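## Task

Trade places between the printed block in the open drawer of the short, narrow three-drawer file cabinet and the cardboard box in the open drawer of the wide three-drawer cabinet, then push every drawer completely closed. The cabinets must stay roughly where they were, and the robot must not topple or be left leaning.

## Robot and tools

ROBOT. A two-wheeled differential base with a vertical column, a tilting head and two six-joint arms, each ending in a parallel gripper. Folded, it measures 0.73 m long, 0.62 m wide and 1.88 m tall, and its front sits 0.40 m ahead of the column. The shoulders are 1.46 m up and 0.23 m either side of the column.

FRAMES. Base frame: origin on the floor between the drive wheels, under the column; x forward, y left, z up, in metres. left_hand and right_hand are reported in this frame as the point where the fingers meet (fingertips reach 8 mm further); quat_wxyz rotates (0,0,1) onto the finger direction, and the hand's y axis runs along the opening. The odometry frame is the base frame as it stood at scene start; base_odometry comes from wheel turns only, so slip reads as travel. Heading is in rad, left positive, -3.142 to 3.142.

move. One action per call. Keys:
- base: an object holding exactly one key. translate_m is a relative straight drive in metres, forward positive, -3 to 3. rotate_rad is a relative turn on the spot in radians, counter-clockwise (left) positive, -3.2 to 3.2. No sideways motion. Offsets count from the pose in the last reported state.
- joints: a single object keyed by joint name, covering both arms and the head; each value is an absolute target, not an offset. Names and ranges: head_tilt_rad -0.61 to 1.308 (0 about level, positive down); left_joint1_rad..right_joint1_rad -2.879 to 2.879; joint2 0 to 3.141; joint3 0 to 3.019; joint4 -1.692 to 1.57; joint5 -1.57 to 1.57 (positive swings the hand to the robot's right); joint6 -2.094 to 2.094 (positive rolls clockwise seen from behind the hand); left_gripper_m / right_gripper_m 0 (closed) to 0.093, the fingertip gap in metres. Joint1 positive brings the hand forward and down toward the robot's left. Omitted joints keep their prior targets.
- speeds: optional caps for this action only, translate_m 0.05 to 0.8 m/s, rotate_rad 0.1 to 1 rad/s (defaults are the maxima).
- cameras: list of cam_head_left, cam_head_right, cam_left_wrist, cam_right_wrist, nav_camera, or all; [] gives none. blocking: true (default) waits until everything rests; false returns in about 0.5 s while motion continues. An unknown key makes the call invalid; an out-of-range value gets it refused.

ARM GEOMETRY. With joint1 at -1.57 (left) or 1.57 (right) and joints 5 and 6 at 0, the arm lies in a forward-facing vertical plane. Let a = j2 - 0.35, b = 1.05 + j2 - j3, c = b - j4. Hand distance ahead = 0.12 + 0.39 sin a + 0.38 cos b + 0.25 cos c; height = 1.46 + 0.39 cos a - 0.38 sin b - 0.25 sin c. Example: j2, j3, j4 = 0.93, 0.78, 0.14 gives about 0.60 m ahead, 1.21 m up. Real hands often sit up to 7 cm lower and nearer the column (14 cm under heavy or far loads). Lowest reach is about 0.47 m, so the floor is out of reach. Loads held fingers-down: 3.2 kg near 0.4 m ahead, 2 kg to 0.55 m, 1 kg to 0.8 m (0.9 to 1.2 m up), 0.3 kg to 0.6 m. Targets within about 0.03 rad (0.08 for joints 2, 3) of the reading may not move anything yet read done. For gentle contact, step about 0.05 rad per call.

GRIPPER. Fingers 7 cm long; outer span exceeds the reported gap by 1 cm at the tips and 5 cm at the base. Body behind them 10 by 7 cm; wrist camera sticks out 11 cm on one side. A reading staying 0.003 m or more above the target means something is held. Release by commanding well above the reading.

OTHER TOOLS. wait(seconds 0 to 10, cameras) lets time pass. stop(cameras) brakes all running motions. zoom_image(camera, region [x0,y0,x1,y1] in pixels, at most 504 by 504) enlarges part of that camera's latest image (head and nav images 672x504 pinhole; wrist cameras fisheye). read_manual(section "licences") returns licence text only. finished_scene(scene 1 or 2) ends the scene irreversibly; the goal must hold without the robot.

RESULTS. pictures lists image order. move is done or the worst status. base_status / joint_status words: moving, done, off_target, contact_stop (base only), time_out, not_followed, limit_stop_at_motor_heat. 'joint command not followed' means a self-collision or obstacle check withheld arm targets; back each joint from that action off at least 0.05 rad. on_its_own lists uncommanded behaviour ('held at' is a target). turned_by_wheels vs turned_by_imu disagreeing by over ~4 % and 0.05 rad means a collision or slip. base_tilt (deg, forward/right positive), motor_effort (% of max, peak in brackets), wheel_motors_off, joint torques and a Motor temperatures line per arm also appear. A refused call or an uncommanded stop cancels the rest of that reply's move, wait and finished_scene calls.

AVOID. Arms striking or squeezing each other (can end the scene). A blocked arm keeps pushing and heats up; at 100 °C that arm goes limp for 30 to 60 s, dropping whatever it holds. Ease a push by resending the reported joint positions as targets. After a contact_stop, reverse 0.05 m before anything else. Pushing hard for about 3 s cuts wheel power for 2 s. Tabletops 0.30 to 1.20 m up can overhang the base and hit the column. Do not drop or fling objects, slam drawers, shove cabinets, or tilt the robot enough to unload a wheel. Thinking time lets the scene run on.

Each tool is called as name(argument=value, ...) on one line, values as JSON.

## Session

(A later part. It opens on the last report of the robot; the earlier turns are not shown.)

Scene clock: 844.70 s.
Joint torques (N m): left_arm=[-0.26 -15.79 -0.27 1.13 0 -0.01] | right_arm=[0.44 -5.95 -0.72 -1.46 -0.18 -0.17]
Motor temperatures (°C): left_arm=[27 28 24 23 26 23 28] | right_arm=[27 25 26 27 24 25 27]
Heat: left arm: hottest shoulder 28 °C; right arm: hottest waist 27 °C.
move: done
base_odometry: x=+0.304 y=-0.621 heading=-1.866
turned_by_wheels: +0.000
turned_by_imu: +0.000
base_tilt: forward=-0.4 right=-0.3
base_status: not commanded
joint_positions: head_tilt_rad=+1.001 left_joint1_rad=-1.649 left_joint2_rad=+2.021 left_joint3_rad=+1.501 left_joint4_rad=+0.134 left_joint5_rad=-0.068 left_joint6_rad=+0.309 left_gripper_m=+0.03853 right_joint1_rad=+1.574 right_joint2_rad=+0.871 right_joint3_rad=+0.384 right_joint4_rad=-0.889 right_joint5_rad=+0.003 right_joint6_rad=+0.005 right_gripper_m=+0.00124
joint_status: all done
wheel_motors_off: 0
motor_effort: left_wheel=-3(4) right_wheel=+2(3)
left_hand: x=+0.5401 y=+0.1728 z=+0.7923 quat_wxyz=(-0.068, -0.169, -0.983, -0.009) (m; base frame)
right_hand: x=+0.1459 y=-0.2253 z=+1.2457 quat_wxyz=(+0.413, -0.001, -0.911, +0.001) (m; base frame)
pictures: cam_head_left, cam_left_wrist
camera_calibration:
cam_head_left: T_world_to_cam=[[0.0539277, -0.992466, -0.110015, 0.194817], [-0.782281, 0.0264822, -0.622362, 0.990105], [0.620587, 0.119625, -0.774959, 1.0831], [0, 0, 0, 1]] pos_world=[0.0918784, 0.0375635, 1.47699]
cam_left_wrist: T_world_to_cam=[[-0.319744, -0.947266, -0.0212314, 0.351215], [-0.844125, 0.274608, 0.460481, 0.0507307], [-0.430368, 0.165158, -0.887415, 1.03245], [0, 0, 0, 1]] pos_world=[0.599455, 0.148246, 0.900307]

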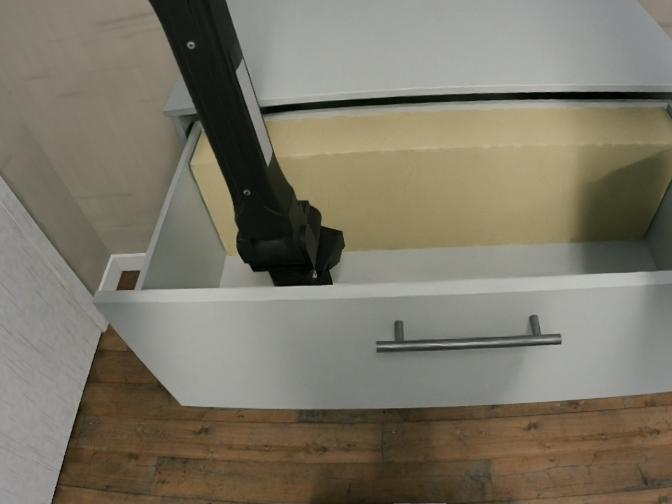

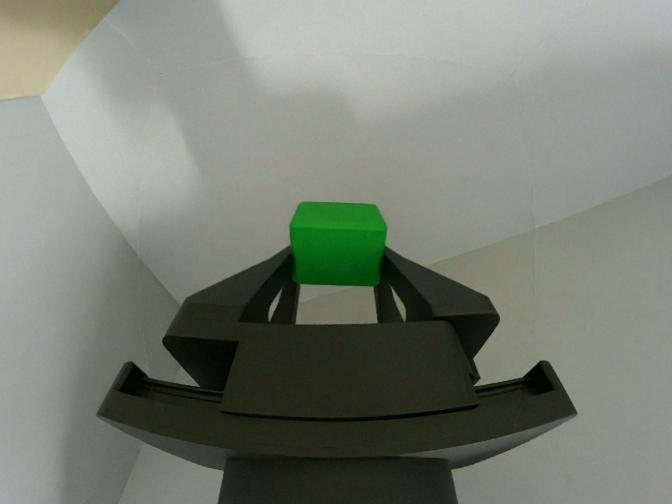

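move(joints={"left_joint2_rad":2.12,"left_joint3_rad":1.66,"left_joint4_rad":0.11}, cameras=["cam_left_wrist"])

move(joints={"left_joint2_rad":2.165,"left_joint3_rad":1.715,"left_joint4_rad":0.095}, cameras=["cam_left_wrist"])

move(joints={"left_joint2_rad":2.20,"left_joint3_rad":1.755,"left_joint4_rad":0.08}, cameras=["cam_left_wrist"])

Scene clock: 850.87 s.
Joint torques (N m): left_arm=[-0.38 -14.33 0.09 0.9 0 0] | right_arm=[0.67 -6.12 -0.73 -1.46 -0.19 -0.14]
Motor temperatures (°C): left_arm=[27 29 24 23 25 23 28] | right_arm=[27 25 26 27 24 25 27]
Heat: left arm: hottest shoulder 29 °C; right arm: hottest waist 27 °C.
move: done
base_odometry: x=+0.304 y=-0.621 heading=-1.866
turned_by_wheels: +0.000
turned_by_imu: +0.000
base_tilt: forward=-0.4 right=-0.3
base_status: not commanded
joint_positions: head_tilt_rad=+1.001 left_joint1_rad=-1.649 left_joint2_rad=+2.113 left_joint3_rad=+1.661 left_joint4_rad=+0.115 left_joint5_rad=-0.068 left_joint6_rad=+0.309 left_gripper_m=+0.03853 right_joint1_rad=+1.574 right_joint2_rad=+0.871 right_joint3_rad=+0.384 right_joint4_rad=-0.889 right_joint5_rad=+0.003 right_joint6_rad=+0.005 right_gripper_m=+0.00124
joint_status: all done
wheel_motors_off: 0
motor_effort: left_wheel=-2(3) right_wheel=+2(2)
left_hand: x=+0.5735 y=+0.1693 z=+0.7607 quat_wxyz=(-0.093, -0.167, -0.982, -0.013) (m; base frame)
right_hand: x=+0.1459 y=-0.2253 z=+1.2457 quat_wxyz=(+0.413, -0.001, -0.911, +0.001) (m; base frame)
pictures: cam_left_wrist
camera_calibration:
cam_left_wrist: T_world_to_cam=[[-0.315101, -0.948403, -0.0352559, 0.366108], [-0.867088, 0.272584, 0.416961, 0.141043], [-0.385837, 0.161955, -0.90824, 1.01027], [0, 0, 0, 1]] pos_world=[0.627457, 0.145154, 0.871667]

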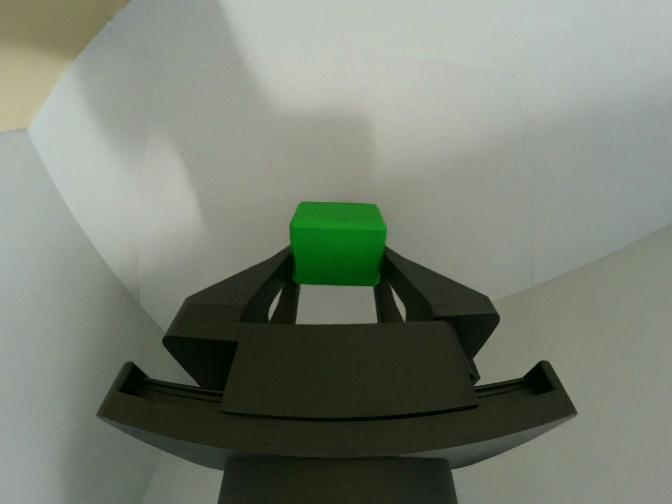

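Scene clock: 851.57 s.
Joint torques (N m): left_arm=[-0.44 -13.45 0.51 0.8 0 -0.01] | right_arm=[0.26 -5.89 -0.79 -1.43 -0.18 -0.16]
Motor temperatures (°C): left_arm=[27 29 24 23 25 23 28] | right_arm=[27 25 26 27 24 25 27]
Heat: left arm: hottest shoulder 29 °C; right arm: hottest waist 27 °C.
move: done
base_odometry: x=+0.304 y=-0.621 heading=-1.866
turned_by_wheels: +0.000
turned_by_imu: +0.000
base_tilt: forward=-0.4 right=-0.3
base_status: not commanded
joint_positions: head_tilt_rad=+1.001 left_joint1_rad=-1.649 left_joint2_rad=+2.148 left_joint3_rad=+1.712 left_joint4_rad=+0.103 left_joint5_rad=-0.068 left_joint6_rad=+0.309 left_gripper_m=+0.03853 right_joint1_rad=+1.574 right_joint2_rad=+0.871 right_joint3_rad=+0.384 right_joint4_rad=-0.889 right_joint5_rad=+0.003 right_joint6_rad=+0.005 right_gripper_m=+0.00124
joint_status: all done
wheel_motors_off: 0
motor_effort: left_wheel=-1(3) right_wheel=+0(3)
left_hand: x=+0.5775 y=+0.1683 z=+0.7480 quat_wxyz=(-0.095, -0.166, -0.981, -0.013) (m; base frame)
right_hand: x=+0.1459 y=-0.2253 z=+1.2457 quat_wxyz=(+0.413, -0.001, -0.911, +0.001) (m; base frame)
pictures: cam_left_wrist
camera_calibration:
cam_left_wrist: T_world_to_cam=[[-0.314697, -0.948495, -0.036362, 0.366624], [-0.868751, 0.272383, 0.413618, 0.153477], [-0.38241, 0.161754, -0.909724, 0.999557], [0, 0, 0, 1]] pos_world=[0.630949, 0.144255, 0.859171]

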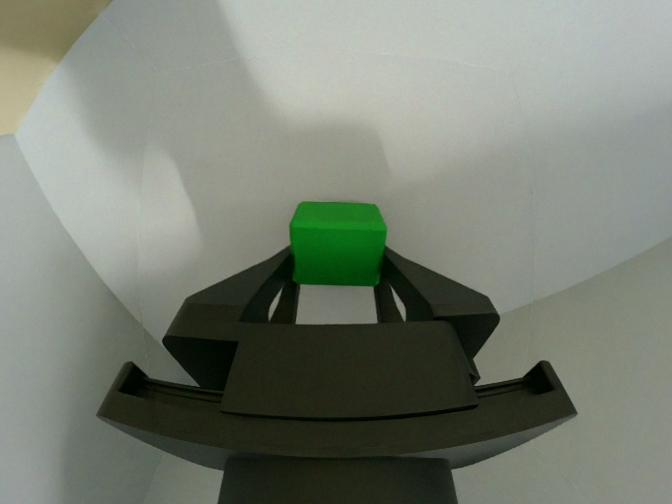

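Scene clock: 852.10 s.
Joint torques (N m): left_arm=[-0.44 -13.04 0.72 0.8 0.01 0] | right_arm=[0.44 -6.18 -0.81 -1.46 -0.18 -0.14]
Motor temperatures (°C): left_arm=[27 29 24 23 25 23 28] | right_arm=[27 25 26 27 24 25 27]
Heat: left arm: hottest shoulder 29 °C; right arm: hottest waist 27 °C.
move: done
base_odometry: x=+0.304 y=-0.621 heading=-1.866
turned_by_wheels: +0.000
turned_by_imu: +0.000
base_tilt: forward=-0.4 right=-0.3
base_status: not commanded
joint_positions: head_tilt_rad=+1.001 left_joint1_rad=-1.649 left_joint2_rad=+2.177 left_joint3_rad=+1.751 left_joint4_rad=+0.088 left_joint5_rad=-0.068 left_joint6_rad=+0.309 left_gripper_m=+0.03853 right_joint1_rad=+1.574 right_joint2_rad=+0.871 right_joint3_rad=+0.384 right_joint4_rad=-0.889 right_joint5_rad=+0.003 right_joint6_rad=+0.005 right_gripper_m=+0.00124
joint_status: all done
wheel_motors_off: 0
motor_effort: left_wheel=-2(2) right_wheel=+0(3)
left_hand: x=+0.5770 y=+0.1677 z=+0.7373 quat_wxyz=(-0.092, -0.166, -0.982, -0.013) (m; base frame)
right_hand: x=+0.1459 y=-0.2253 z=+1.2457 quat_wxyz=(+0.413, -0.001, -0.911, +0.001) (m; base frame)
pictures: cam_left_wrist
camera_calibration:
cam_left_wrist: T_world_to_cam=[[-0.314862, -0.948487, -0.0351258, 0.364648], [-0.866541, 0.272165, 0.418369, 0.152923], [-0.387258, 0.162166, -0.907598, 0.990896], [0, 0, 0, 1]] pos_world=[0.63106, 0.143554, 0.848165]

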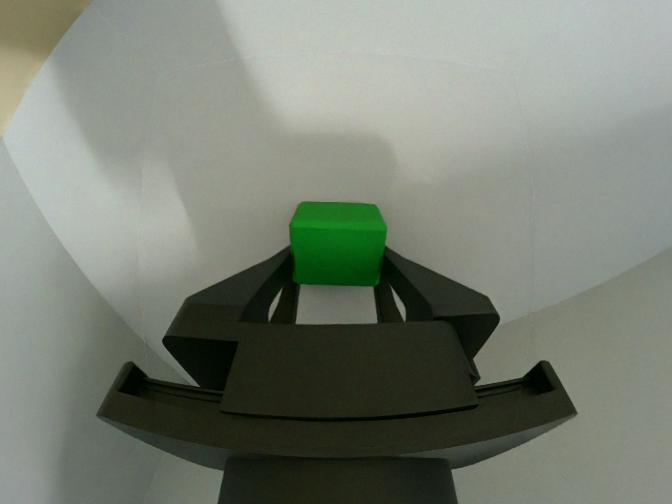

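move(joints={"left_joint2_rad":2.23,"left_joint3_rad":1.79,"left_joint4_rad":0.075}, cameras=["cam_left_wrist"])

move(joints={"left_joint2_rad":2.255,"left_joint3_rad":1.815,"left_joint4_rad":0.065}, cameras=["cam_left_wrist"])

Scene clock: 858.77 s.
Joint torques (N m): left_arm=[-0.44 -11.16 2.84 1.06 0.01 0] | right_arm=[0.38 -6.07 -0.7 -1.43 -0.19 -0.17]
Motor temperatures (°C): left_arm=[27 29 24 23 25 23 28] | right_arm=[27 25 26 27 24 25 27]
Heat: left arm: hottest shoulder 29 °C; right arm: hottest waist 27 °C.
move: done
base_odometry: x=+0.304 y=-0.621 heading=-1.866
turned_by_wheels: +0.000
turned_by_imu: +0.000
base_tilt: forward=-0.4 right=-0.3
base_status: not commanded
joint_positions: head_tilt_rad=+1.001 left_joint1_rad=-1.649 left_joint2_rad=+2.179 left_joint3_rad=+1.758 left_joint4_rad=+0.075 left_joint5_rad=-0.068 left_joint6_rad=+0.309 left_gripper_m=+0.03853 right_joint1_rad=+1.574 right_joint2_rad=+0.871 right_joint3_rad=+0.384 right_joint4_rad=-0.889 right_joint5_rad=+0.003 right_joint6_rad=+0.005 right_gripper_m=+0.00124
joint_status: all done
wheel_motors_off: 0
motor_effort: left_wheel=-2(3) right_wheel=+1(3)
left_hand: x=+0.5771 y=+0.1676 z=+0.7365 quat_wxyz=(-0.088, -0.167, -0.982, -0.012) (m; base frame)
right_hand: x=+0.1459 y=-0.2253 z=+1.2457 quat_wxyz=(+0.413, -0.001, -0.911, +0.001) (m; base frame)
pictures: cam_left_wrist
camera_calibration:
cam_left_wrist: T_world_to_cam=[[-0.315985, -0.948188, -0.0330783, 0.363635], [-0.86309, 0.272798, 0.425038, 0.146357], [-0.393992, 0.162855, -0.904571, 0.991779], [0, 0, 0, 1]] pos_world=[0.631975, 0.143352, 0.846956]

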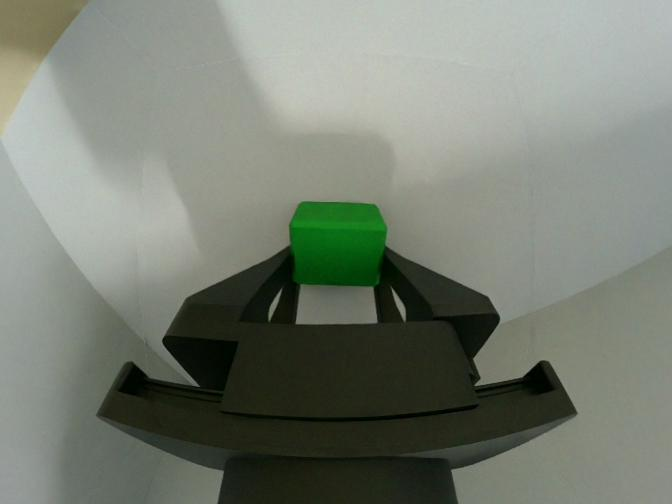

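Scene clock: 859.23 s.
Joint torques (N m): left_arm=[-0.44 -9.64 4.04 1.39 0.01 0] | right_arm=[0.73 -6.01 -0.73 -1.36 -0.19 -0.15]
Motor temperatures (°C): left_arm=[27 29 24 23 25 23 28] | right_arm=[27 25 26 27 24 25 27]
Heat: left arm: hottest shoulder 29 °C; right arm: hottest waist 27 °C.
move: done
base_odometry: x=+0.304 y=-0.621 heading=-1.866
turned_by_wheels: +0.000
turned_by_imu: +0.000
base_tilt: forward=-0.4 right=-0.3
base_status: not commanded
joint_positions: head_tilt_rad=+1.001 left_joint1_rad=-1.649 left_joint2_rad=+2.181 left_joint3_rad=+1.768 left_joint4_rad=+0.056 left_joint5_rad=-0.068 left_joint6_rad=+0.309 left_gripper_m=+0.03853 right_joint1_rad=+1.574 right_joint2_rad=+0.871 right_joint3_rad=+0.384 right_joint4_rad=-0.889 right_joint5_rad=+0.003 right_joint6_rad=+0.005 right_gripper_m=+0.00124
joint_status: all done
wheel_motors_off: 0
motor_effort: left_wheel=-2(2) right_wheel=+2(3)
left_hand: x=+0.5770 y=+0.1675 z=+0.7356 quat_wxyz=(-0.083, -0.167, -0.982, -0.011) (m; base frame)
right_hand: x=+0.1459 y=-0.2253 z=+1.2457 quat_wxyz=(+0.413, -0.001, -0.911, +0.001) (m; base frame)
pictures: cam_left_wrist
camera_calibration:
cam_left_wrist: T_world_to_cam=[[-0.317014, -0.947949, -0.029911, 0.361811], [-0.857988, 0.273203, 0.43499, 0.136423], [-0.404177, 0.163561, -0.899938, 0.99325], [0, 0, 0, 1]] pos_world=[0.633197, 0.14325, 0.845343]

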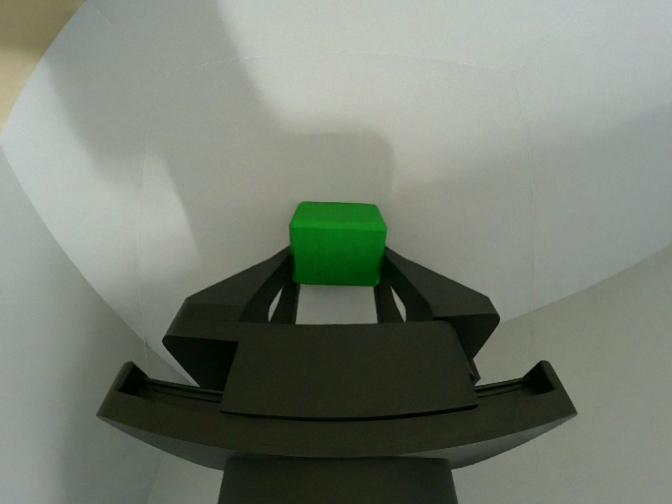

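move(joints={"left_joint2_rad":2.18,"left_joint3_rad":1.76,"left_joint4_rad":0.07,"left_gripper_m":0.055}, cameras=["cam_left_wrist"])

move(joints={"left_gripper_m":0.085}, cameras=["cam_left_wrist"])

move(joints={"left_joint2_rad":2.0,"left_joint3_rad":1.5,"left_joint4_rad":0.137}, cameras=["cam_left_wrist"])

move(joints={"left_joint2_rad":1.618,"left_joint3_rad":1.12,"left_joint4_rad":0.094}, cameras=["cam_left_wrist"])

move(joints={"left_joint2_rad":0.9,"left_joint3_rad":0.6,"left_joint4_rad":-0.2,"left_joint1_rad":-1.57,"left_gripper_m":0.0}, cameras=["cam_left_wrist","cam_head_left","cam_head_right"])

Scene clock: 868.50 s.
Joint torques (N m): left_arm=[-0.85 -14.51 0.1 1.52 0.14 -0.01] | right_arm=[0.67 -5.89 -0.72 -1.39 -0.2 -0.16]
Motor temperatures (°C): left_arm=[27 29 24 23 25 23 28] | right_arm=[27 25 26 27 24 25 27]
Heat: left arm: hottest shoulder 29 °C; right arm: hottest waist 27 °C.
move: done
base_odometry: x=+0.304 y=-0.621 heading=-1.866
turned_by_wheels: +0.000
turned_by_imu: +0.000
base_tilt: forward=-0.4 right=-0.3
base_status: not commanded
joint_positions: head_tilt_rad=+1.001 left_joint1_rad=-1.643 left_joint2_rad=+2.176 left_joint3_rad=+1.765 left_joint4_rad=+0.057 left_joint5_rad=-0.072 left_joint6_rad=+0.309 left_gripper_m=+0.05493 right_joint1_rad=+1.574 right_joint2_rad=+0.871 right_joint3_rad=+0.384 right_joint4_rad=-0.889 right_joint5_rad=+0.003 right_joint6_rad=+0.005 right_gripper_m=+0.00124
joint_status: all done
wheel_motors_off: 0
motor_effort: left_wheel=-2(2) right_wheel=+2(3)
left_hand: x=+0.5793 y=+0.1736 z=+0.7374 quat_wxyz=(-0.084, -0.166, -0.982, -0.016) (m; base frame)
right_hand: x=+0.1459 y=-0.2253 z=+1.2457 quat_wxyz=(+0.413, -0.001, -0.911, +0.001) (m; base frame)
pictures: cam_left_wrist
camera_calibration:
cam_left_wrist: T_world_to_cam=[[-0.313188, -0.948874, -0.0393799, 0.373238], [-0.86042, 0.265953, 0.434681, 0.138788], [-0.401984, 0.17002, -0.899723, 0.992281], [0, 0, 0, 1]] pos_world=[0.635191, 0.148538, 0.847148]

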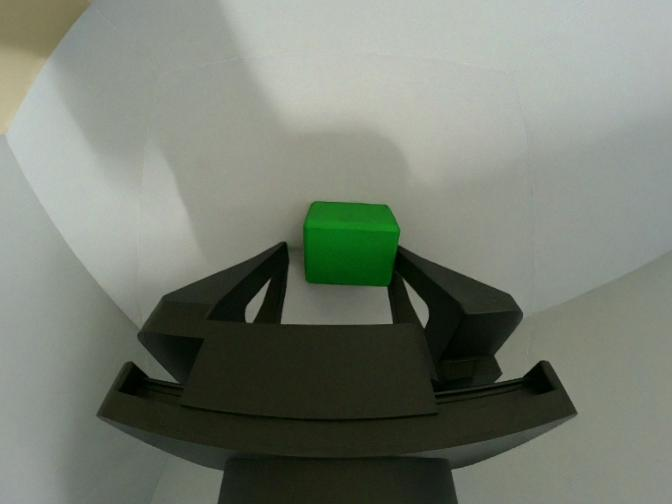

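Scene clock: 869.03 s.
Joint torques (N m): left_arm=[-0.85 -14.45 0.13 1.43 0.14 0] | right_arm=[0.5 -6.01 -0.72 -1.42 -0.18 -0.16]
Motor temperatures (°C): left_arm=[27 29 24 23 25 23 28] | right_arm=[27 25 26 27 24 25 27]
Heat: left arm: hottest shoulder 29 °C; right arm: hottest waist 27 °C.
move: done
base_odometry: x=+0.304 y=-0.621 heading=-1.866
turned_by_wheels: +0.000
turned_by_imu: +0.000
base_tilt: forward=-0.4 right=-0.3
base_status: not commanded
joint_positions: head_tilt_rad=+1.001 left_joint1_rad=-1.643 left_joint2_rad=+2.176 left_joint3_rad=+1.765 left_joint4_rad=+0.059 left_joint5_rad=-0.072 left_joint6_rad=+0.309 left_gripper_m=+0.08490 right_joint1_rad=+1.574 right_joint2_rad=+0.871 right_joint3_rad=+0.384 right_joint4_rad=-0.889 right_joint5_rad=+0.003 right_joint6_rad=+0.005 right_gripper_m=+0.00124
joint_status: all done
wheel_motors_off: 0
motor_effort: left_wheel=-2(2) right_wheel=+2(3)
left_hand: x=+0.5802 y=+0.1736 z=+0.7377 quat_wxyz=(-0.085, -0.166, -0.982, -0.016) (m; base frame)
right_hand: x=+0.1459 y=-0.2253 z=+1.2457 quat_wxyz=(+0.413, -0.001, -0.911, +0.001) (m; base frame)
pictures: cam_left_wrist
camera_calibration:
cam_left_wrist: T_world_to_cam=[[-0.312892, -0.948937, -0.0402068, 0.373963], [-0.861783, 0.265849, 0.432035, 0.142248], [-0.399285, 0.16983, -0.90096, 0.992243], [0, 0, 0, 1]] pos_world=[0.635785, 0.148538, 0.847551]

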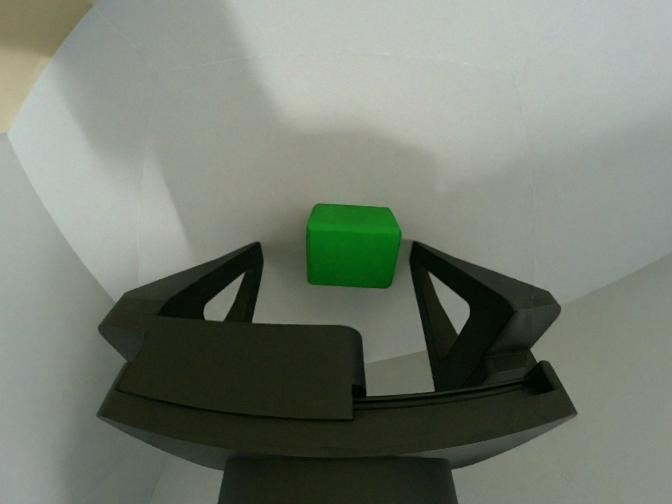

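Scene clock: 869.90 s.
Joint torques (N m): left_arm=[-0.67 -14.92 -0.8 1.48 0.14 0] | right_arm=[0.67 -6.12 -0.79 -1.46 -0.18 -0.16]
Motor temperatures (°C): left_arm=[27 29 24 23 25 23 28] | right_arm=[27 25 26 27 24 25 27]
Heat: left arm: hottest shoulder 29 °C; right arm: hottest waist 27 °C.
move: done
base_odometry: x=+0.304 y=-0.621 heading=-1.866
turned_by_wheels: +0.000
turned_by_imu: +0.000
base_tilt: forward=-0.4 right=-0.3
base_status: not commanded
joint_positions: head_tilt_rad=+1.001 left_joint1_rad=-1.644 left_joint2_rad=+2.012 left_joint3_rad=+1.506 left_joint4_rad=+0.125 left_joint5_rad=-0.072 left_joint6_rad=+0.309 left_gripper_m=+0.08492 right_joint1_rad=+1.574 right_joint2_rad=+0.871 right_joint3_rad=+0.384 right_joint4_rad=-0.889 right_joint5_rad=+0.003 right_joint6_rad=+0.005 right_gripper_m=+0.00124
joint_status: all done
wheel_motors_off: 0
motor_effort: left_wheel=-2(2) right_wheel=+1(3)
left_hand: x=+0.5482 y=+0.1778 z=+0.7961 quat_wxyz=(-0.071, -0.167, -0.983, -0.014) (m; base frame)
right_hand: x=+0.1459 y=-0.2253 z=+1.2457 quat_wxyz=(+0.413, -0.001, -0.911, +0.001) (m; base frame)
pictures: cam_left_wrist
camera_calibration:
cam_left_wrist: T_world_to_cam=[[-0.316045, -0.948225, -0.0313742, 0.36483], [-0.848145, 0.267559, 0.457233, 0.0604793], [-0.425166, 0.171116, -0.888793, 1.0357], [0, 0, 0, 1]] pos_world=[0.606942, 0.152535, 0.904316]

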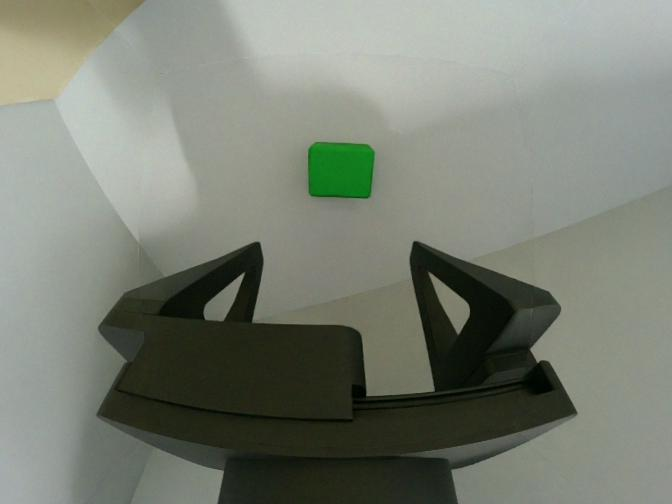

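Scene clock: 871.17 s.
Joint torques (N m): left_arm=[-0.26 -12.69 -0.36 0.7 0.15 0.03] | right_arm=[0.56 -6.01 -0.72 -1.48 -0.19 -0.14]
Motor temperatures (°C): left_arm=[27 29 24 23 25 23 28] | right_arm=[27 25 26 27 24 25 27]
Heat: left arm: hottest shoulder 29 °C; right arm: hottest waist 27 °C.
move: done
base_odometry: x=+0.304 y=-0.621 heading=-1.866
turned_by_wheels: +0.000
turned_by_imu: +0.000
base_tilt: forward=-0.4 right=-0.3
base_status: not commanded
joint_positions: head_tilt_rad=+1.001 left_joint1_rad=-1.644 left_joint2_rad=+1.606 left_joint3_rad=+1.122 left_joint4_rad=+0.101 left_joint5_rad=-0.072 left_joint6_rad=+0.306 left_gripper_m=+0.08492 right_joint1_rad=+1.574 right_joint2_rad=+0.871 right_joint3_rad=+0.384 right_joint4_rad=-0.889 right_joint5_rad=+0.003 right_joint6_rad=+0.005 right_gripper_m=+0.00124
joint_status: all done
wheel_motors_off: 0
motor_effort: left_wheel=-2(3) right_wheel=+2(3)
left_hand: x=+0.5396 y=+0.1879 z=+0.9502 quat_wxyz=(-0.070, -0.165, -0.984, -0.014) (m; base frame)
right_hand: x=+0.1459 y=-0.2253 z=+1.2457 quat_wxyz=(+0.413, -0.001, -0.911, +0.001) (m; base frame)
pictures: cam_left_wrist
camera_calibration:
cam_left_wrist: T_world_to_cam=[[-0.313028, -0.949255, -0.0304721, 0.374281], [-0.848326, 0.265032, 0.458369, -0.0205217], [-0.427033, 0.169333, -0.88824, 1.16804], [0, 0, 0, 1]] pos_world=[0.598544, 0.16294, 1.05831]

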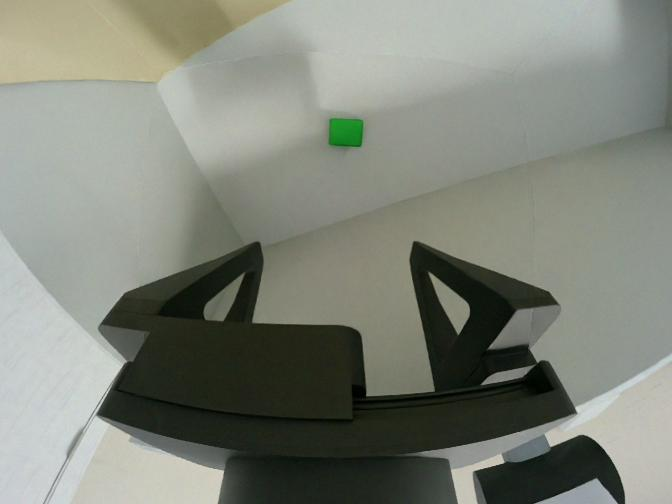

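Scene clock: 872.47 s.
Joint torques (N m): left_arm=[0.85 -9.99 1.35 0.7 0.01 0.1] | right_arm=[0.5 -6.12 -0.72 -1.46 -0.17 -0.15]
Motor temperatures (°C): left_arm=[27 29 24 23 25 23 27] | right_arm=[27 25 26 27 24 25 27]
Heat: left arm: hottest shoulder 29 °C; right arm: hottest waist 27 °C.
move: done
base_odometry: x=+0.304 y=-0.621 heading=-1.866
turned_by_wheels: +0.000
turned_by_imu: +0.000
base_tilt: forward=-0.4 right=-0.3
base_status: not commanded
joint_positions: head_tilt_rad=+1.001 left_joint1_rad=-1.564 left_joint2_rad=+0.908 left_joint3_rad=+0.595 left_joint4_rad=-0.197 left_joint5_rad=-0.069 left_joint6_rad=+0.299 left_gripper_m=+0.00035 right_joint1_rad=+1.574 right_joint2_rad=+0.871 right_joint3_rad=+0.384 right_joint4_rad=-0.889 right_joint5_rad=+0.003 right_joint6_rad=+0.005 right_gripper_m=+0.00124
joint_status: all done
wheel_motors_off: 0
motor_effort: left_wheel=-2(5) right_wheel=+3(4)
left_hand: x=+0.4123 y=+0.2395 z=+1.1629 quat_wxyz=(-0.001, -0.147, -0.988, -0.038) (m; base frame)
right_hand: x=+0.1459 y=-0.2253 z=+1.2457 quat_wxyz=(+0.413, -0.001, -0.911, +0.001) (m; base frame)
pictures: cam_head_left, cam_head_right, cam_left_wrist
camera_calibration:
cam_head_left: T_world_to_cam=[[0.0539277, -0.992466, -0.110015, 0.194817], [-0.782281, 0.0264822, -0.622362, 0.990105], [0.620587, 0.119625, -0.774959, 1.0831], [0, 0, 0, 1]] pos_world=[0.0918784, 0.0375635, 1.47699]
cam_head_right: T_world_to_cam=[[0.0706484, -0.990196, -0.120505, 0.140402], [-0.788707, 0.0185099, -0.614491, 0.982569], [0.610697, 0.138456, -0.779666, 1.0892], [0, 0, 0, 1]] pos_world=[0.099867, -0.0299684, 1.46991]
cam_left_wrist: T_world_to_cam=[[-0.277389, -0.958981, -0.0584038, 0.409945], [-0.792228, 0.193918, 0.578594, -0.385632], [-0.543535, 0.206765, -0.813522, 1.24604], [0, 0, 0, 1]] pos_world=[0.485473, 0.210273, 1.26075]

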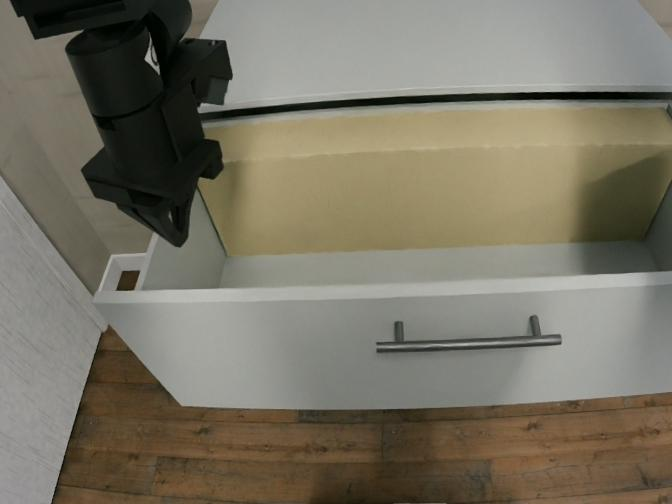

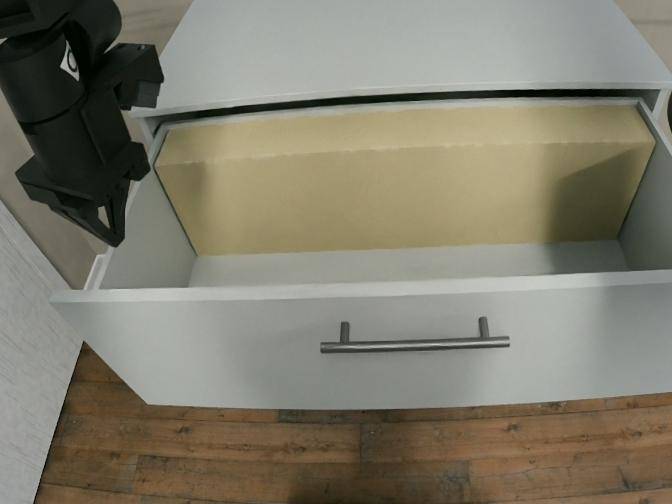

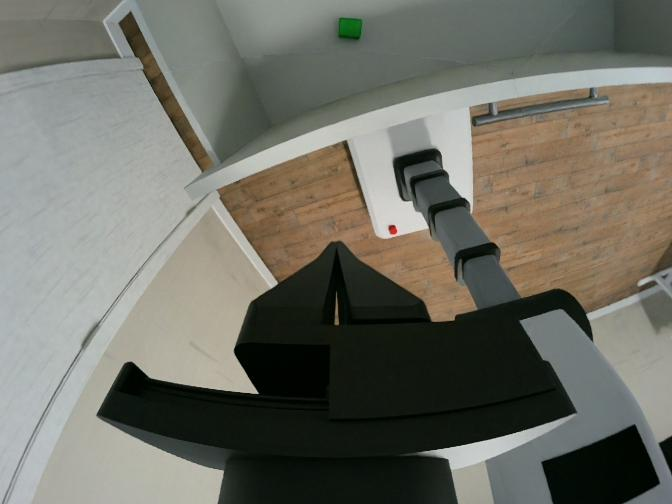

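move(base={"translate_m": -0.27}, speeds={"translate_m": 0.3}, cameras=[])

move(joints={"left_joint1_rad":-1.57,"left_joint2_rad":1.5,"left_joint3_rad":0.9,"left_joint4_rad":0.7,"left_joint5_rad":0,"left_joint6_rad":0,"right_joint1_rad":1.57,"right_joint2_rad":1.5,"right_joint3_rad":0.9,"right_joint4_rad":0.7,"right_joint5_rad":0,"right_joint6_rad":0}, cameras=[])

move(joints={"left_joint2_rad":2.08,"left_joint3_rad":1.4,"left_joint4_rad":0.94,"right_joint2_rad":2.08,"right_joint3_rad":1.4,"right_joint4_rad":0.94,"head_tilt_rad":0.85})

Scene clock: 889.63 s.
Joint torques (N m): left_arm=[0.85 -10.05 1.22 0.69 0.02 0.1] | right_arm=[0.56 -5.95 -0.66 -1.44 -0.18 -0.15]
Motor temperatures (°C): left_arm=[27 29 24 23 25 23 27] | right_arm=[27 25 26 27 24 25 27]
Heat: left arm: hottest shoulder 29 °C; right arm: hottest waist 27 °C.
move: done
base_odometry: x=+0.382 y=-0.363 heading=-1.865
turned_by_wheels: +0.002
turned_by_imu: +0.002
base_tilt: forward=-0.4 right=-0.3
base_status: done
joint_positions: head_tilt_rad=+1.001 left_joint1_rad=-1.564 left_joint2_rad=+0.908 left_joint3_rad=+0.598 left_joint4_rad=-0.197 left_joint5_rad=-0.069 left_joint6_rad=+0.299 left_gripper_m=+0.00035 right_joint1_rad=+1.574 right_joint2_rad=+0.870 right_joint3_rad=+0.383 right_joint4_rad=-0.889 right_joint5_rad=+0.003 right_joint6_rad=+0.005 right_gripper_m=+0.00124
joint_status: not commanded
wheel_motors_off: 0
motor_effort: left_wheel=+1(60) right_wheel=-2(40)
left_hand: x=+0.4137 y=+0.2395 z=+1.1631 quat_wxyz=(-0.002, -0.147, -0.988, -0.039) (m; base frame)
right_hand: x=+0.1453 y=-0.2253 z=+1.2459 quat_wxyz=(+0.413, -0.001, -0.911, +0.001) (m; base frame)
pictures: none
No camera images: "cameras" was empty.

Scene clock: 891.27 s.
Joint torques (N m): left_arm=[0.79 -14.33 -0.39 2.28 0.12 -0.11] | right_arm=[0.5 -13.68 1.06 1.57 -0.19 -0.14]
Motor temperatures (°C): left_arm=[27 29 24 23 25 23 27] | right_arm=[27 25 26 27 24 25 27]
Heat: left arm: hottest shoulder 29 °C; right arm: hottest waist 27 °C.
move: done
base_odometry: x=+0.382 y=-0.363 heading=-1.865
turned_by_wheels: +0.000
turned_by_imu: +0.000
base_tilt: forward=-0.4 right=-0.3
base_status: not commanded
joint_positions: head_tilt_rad=+1.001 left_joint1_rad=-1.564 left_joint2_rad=+1.517 left_joint3_rad=+0.899 left_joint4_rad=+0.685 left_joint5_rad=-0.002 left_joint6_rad=+0.010 left_gripper_m=+0.00035 right_joint1_rad=+1.574 right_joint2_rad=+1.499 right_joint3_rad=+0.899 right_joint4_rad=+0.687 right_joint5_rad=+0.003 right_joint6_rad=+0.005 right_gripper_m=+0.00124
joint_status: all done
wheel_motors_off: 0
motor_effort: left_wheel=+2(4) right_wheel=-4(8)
left_hand: x=+0.5794 y=+0.2294 z=+1.0214 quat_wxyz=(-0.291, -0.004, -0.957, -0.006) (m; base frame)
right_hand: x=+0.5875 y=-0.2242 z=+1.0300 quat_wxyz=(-0.301, -0.002, -0.954, -0.001) (m; base frame)
pictures: none
No camera images: "cameras" was empty.

Scene clock: 892.77 s.
Joint torques (N m): left_arm=[0.85 -14.74 -0.68 2.22 0.13 -0.11] | right_arm=[0.56 -15.44 0.59 1.73 -0.2 -0.15]
Motor temperatures (°C): left_arm=[27 29 24 23 25 23 27] | right_arm=[27 25 26 27 24 25 27]
Heat: left arm: hottest shoulder 29 °C; right arm: hottest waist 27 °C.
move: done
base_odometry: x=+0.382 y=-0.363 heading=-1.865
turned_by_wheels: +0.000
turned_by_imu: +0.000
base_tilt: forward=-0.4 right=-0.3
base_status: not commanded
joint_positions: head_tilt_rad=+0.865 left_joint1_rad=-1.564 left_joint2_rad=+2.101 left_joint3_rad=+1.397 left_joint4_rad=+0.931 left_joint5_rad=-0.002 left_joint6_rad=+0.010 left_gripper_m=+0.00035 right_joint1_rad=+1.574 right_joint2_rad=+2.094 right_joint3_rad=+1.396 right_joint4_rad=+0.927 right_joint5_rad=+0.003 right_joint6_rad=+0.005 right_gripper_m=+0.00124
joint_status: all done
wheel_motors_off: 0
motor_effort: left_wheel=+4(6) right_wheel=-3(7)
left_hand: x=+0.6011 y=+0.2307 z=+0.8300 quat_wxyz=(-0.366, -0.004, -0.930, -0.007) (m; base frame)
right_hand: x=+0.6049 y=-0.2237 z=+0.8329 quat_wxyz=(-0.368, -0.003, -0.930, -0.001) (m; base frame)
pictures: cam_head_left, cam_head_right, cam_left_wrist, cam_right_wrist, nav_camera
camera_calibration:
cam_head_left: T_world_to_cam=[[0.0683039, -0.992466, -0.101713, 0.181322], [-0.69099, 0.0264774, -0.722379, 1.13962], [0.71963, 0.119624, -0.683976, 0.938092], [0, 0, 0, 1]] pos_world=[0.100003, 0.0375635, 1.48331]
cam_head_right: T_world_to_cam=[[0.086289, -0.990196, -0.109847, 0.123202], [-0.69842, 0.0185051, -0.715448, 1.13353], [0.710467, 0.138454, -0.689976, 0.946063], [0, 0, 0, 1]] pos_world=[0.108905, -0.0299684, 1.47728]
cam_left_wrist: T_world_to_cam=[[-0.00475448, -0.999959, 0.00766785, 0.225172], [-0.990227, 0.00363913, -0.139419, 0.717199], [0.139385, -0.00825577, -0.990204, 0.865415], [0, 0, 0, 1]] pos_world=[0.590635, 0.229698, 0.955201]
cam_right_wrist: T_world_to_cam=[[-0.00493998, -0.999985, -0.00215427, -0.220623], [-0.989977, 0.00519458, -0.141132, 0.723949], [0.141142, 0.00143549, -0.989988, 0.862492], [0, 0, 0, 1]] pos_world=[0.59387, -0.225619, 0.955554]

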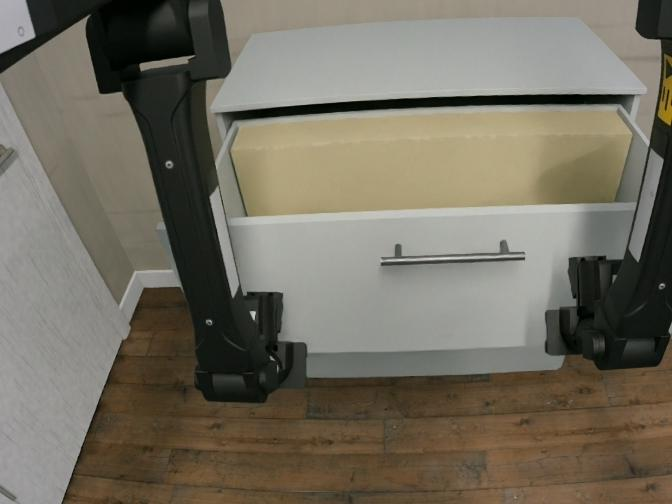

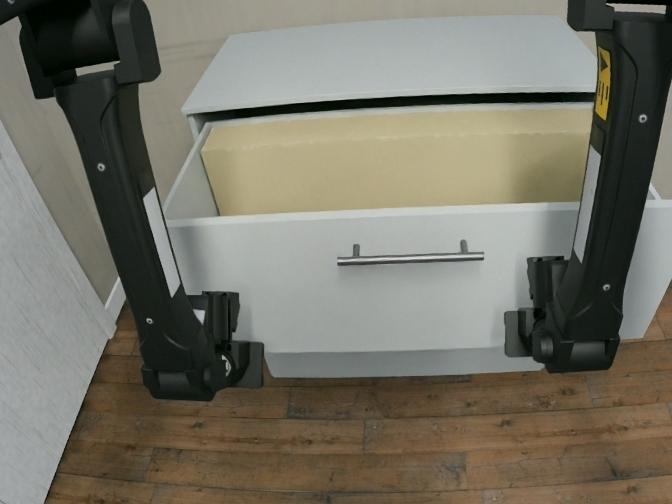

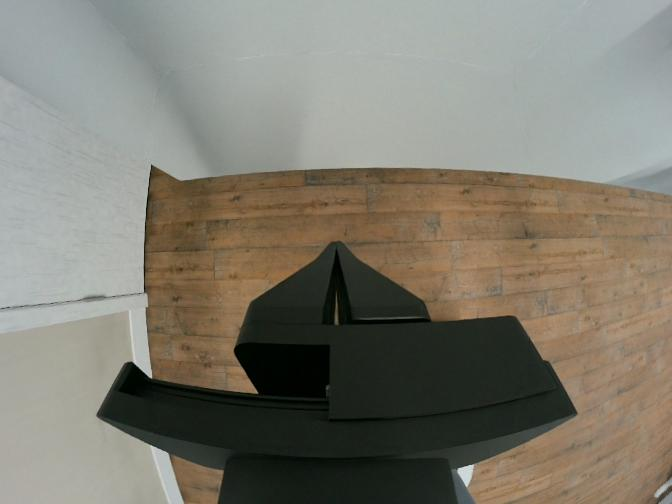

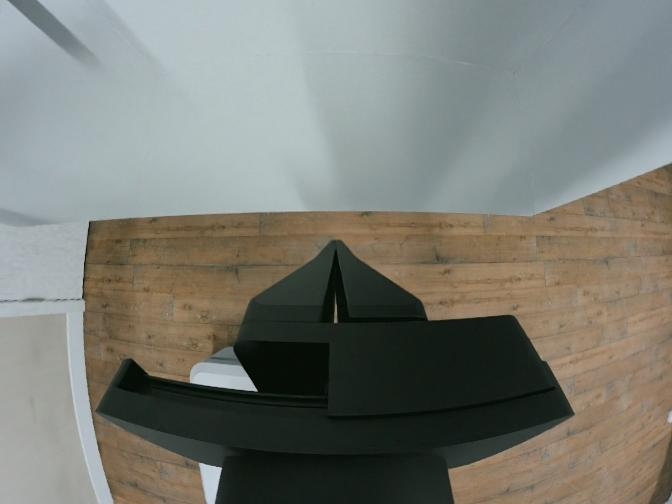

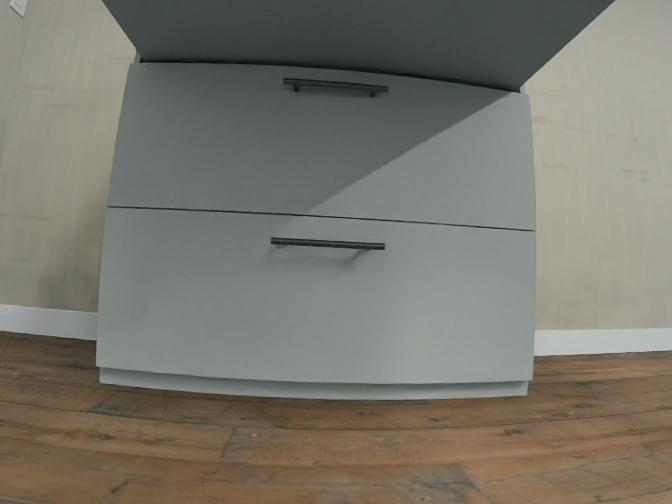

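move(base={"translate_m": 0.2}, speeds={"translate_m": 0.1}, cameras=["cam_head_left","cam_left_wrist","nav_camera"])

Scene clock: 903.40 s.
Joint torques (N m): left_arm=[0.79 -14.33 -0.84 2.25 0.12 -0.11] | right_arm=[0.73 -16.21 0.9 1.61 -0.2 -0.14]
Motor temperatures (°C): left_arm=[27 30 24 23 25 23 27] | right_arm=[27 27 26 27 24 25 27]
Heat: left arm: hottest shoulder 30 °C; right arm: hottest waist 27 °C.
move: done
base_odometry: x=+0.324 y=-0.554 heading=-1.866
turned_by_wheels: -0.001
turned_by_imu: -0.001
base_tilt: forward=-0.4 right=-0.3
base_status: done
joint_positions: head_tilt_rad=+0.865 left_joint1_rad=-1.564 left_joint2_rad=+2.095 left_joint3_rad=+1.400 left_joint4_rad=+0.931 left_joint5_rad=-0.002 left_joint6_rad=+0.010 left_gripper_m=+0.00035 right_joint1_rad=+1.573 right_joint2_rad=+2.103 right_joint3_rad=+1.392 right_joint4_rad=+0.929 right_joint5_rad=+0.003 right_joint6_rad=+0.005 right_gripper_m=+0.00124
joint_status: not commanded
wheel_motors_off: 0
motor_effort: left_wheel=-1(49) right_wheel=+3(58)
left_hand: x=+0.6062 y=+0.2307 z=+0.8330 quat_wxyz=(-0.370, -0.004, -0.929, -0.007) (m; base frame)
right_hand: x=+0.5968 y=-0.2243 z=+0.8283 quat_wxyz=(-0.362, -0.003, -0.932, -0.001) (m; base frame)
pictures: cam_head_left, cam_left_wrist, nav_camera
camera_calibration:
cam_head_left: T_world_to_cam=[[0.0683814, -0.992466, -0.101661, 0.18123], [-0.690373, 0.0264885, -0.722968, 1.1405], [0.720214, 0.119622, -0.683361, 0.937048], [0, 0, 0, 1]] pos_world=[0.100103, 0.0375635, 1.48331]
cam_left_wrist: T_world_to_cam=[[-0.0049041, -0.99996, 0.00751512, 0.225404], [-0.989025, 0.00374042, -0.147703, 0.728746], [0.147669, -0.00815699, -0.989003, 0.861631], [0, 0, 0, 1]] pos_world=[0.594616, 0.229698, 0.9581]

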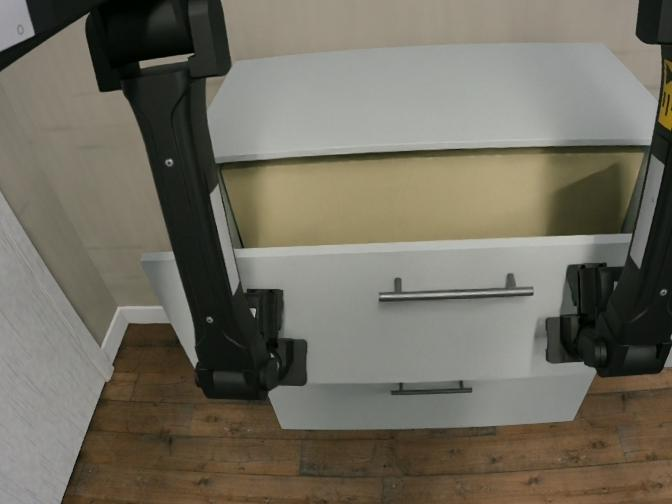

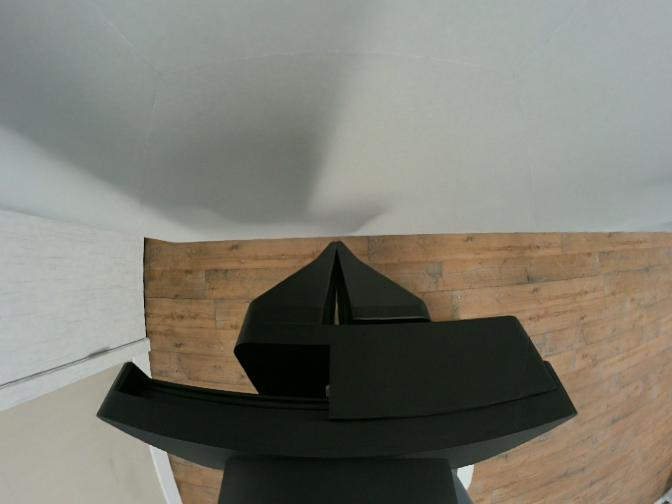

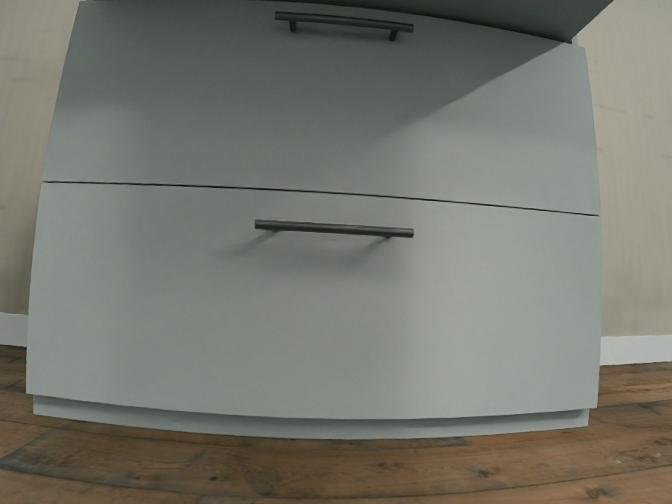

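move(base={"translate_m": 0.13}, speeds={"translate_m": 0.08}, cameras=["cam_head_left","nav_camera"])

Scene clock: 914.17 s.
Joint torques (N m): left_arm=[0.79 -14.51 -0.76 2.24 0.12 -0.11] | right_arm=[0.56 -16.26 0.84 1.65 -0.2 -0.15]
Motor temperatures (°C): left_arm=[27 31 24 23 25 23 27] | right_arm=[27 27 26 27 24 25 27]
Heat: left arm: hottest shoulder 31 °C; right arm: hottest waist 27 °C.
move: done
base_odometry: x=+0.286 y=-0.678 heading=-1.867
turned_by_wheels: -0.001
turned_by_imu: -0.001
base_tilt: forward=-0.4 right=-0.3
base_status: done
joint_positions: head_tilt_rad=+0.864 left_joint1_rad=-1.564 left_joint2_rad=+2.094 left_joint3_rad=+1.399 left_joint4_rad=+0.931 left_joint5_rad=-0.002 left_joint6_rad=+0.010 left_gripper_m=+0.00035 right_joint1_rad=+1.573 right_joint2_rad=+2.104 right_joint3_rad=+1.391 right_joint4_rad=+0.929 right_joint5_rad=+0.003 right_joint6_rad=+0.005 right_gripper_m=+0.00124
joint_status: not commanded
wheel_motors_off: 0
motor_effort: left_wheel=-1(42) right_wheel=+0(36)
left_hand: x=+0.6069 y=+0.2306 z=+0.8339 quat_wxyz=(-0.371, -0.004, -0.929, -0.006) (m; base frame)
right_hand: x=+0.5952 y=-0.2243 z=+0.8275 quat_wxyz=(-0.361, -0.003, -0.933, -0.001) (m; base frame)
pictures: cam_head_left, nav_camera
camera_calibration:
cam_head_left: T_world_to_cam=[[0.0683963, -0.992465, -0.10166, 0.181228], [-0.690321, 0.0264865, -0.723019, 1.14057], [0.720263, 0.11963, -0.683308, 0.936964], [0, 0, 0, 1]] pos_world=[0.100103, 0.0375635, 1.48331]

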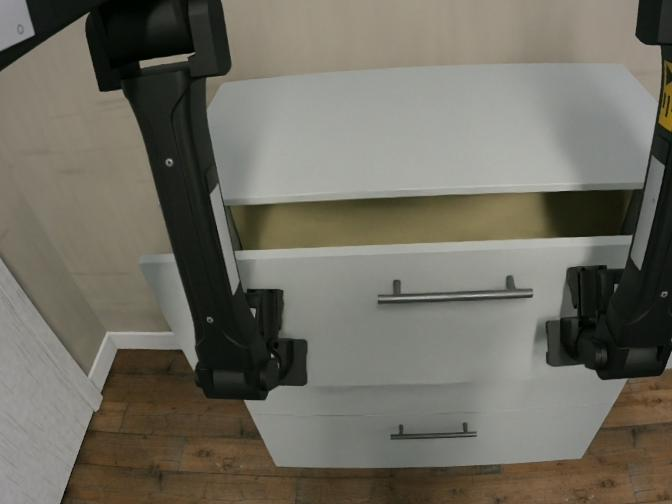

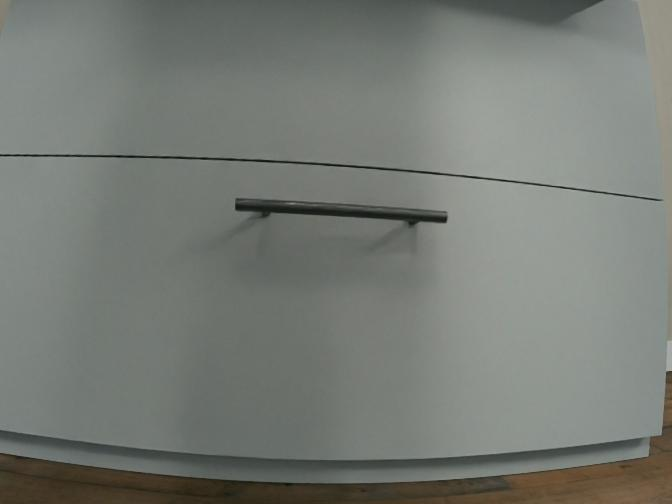

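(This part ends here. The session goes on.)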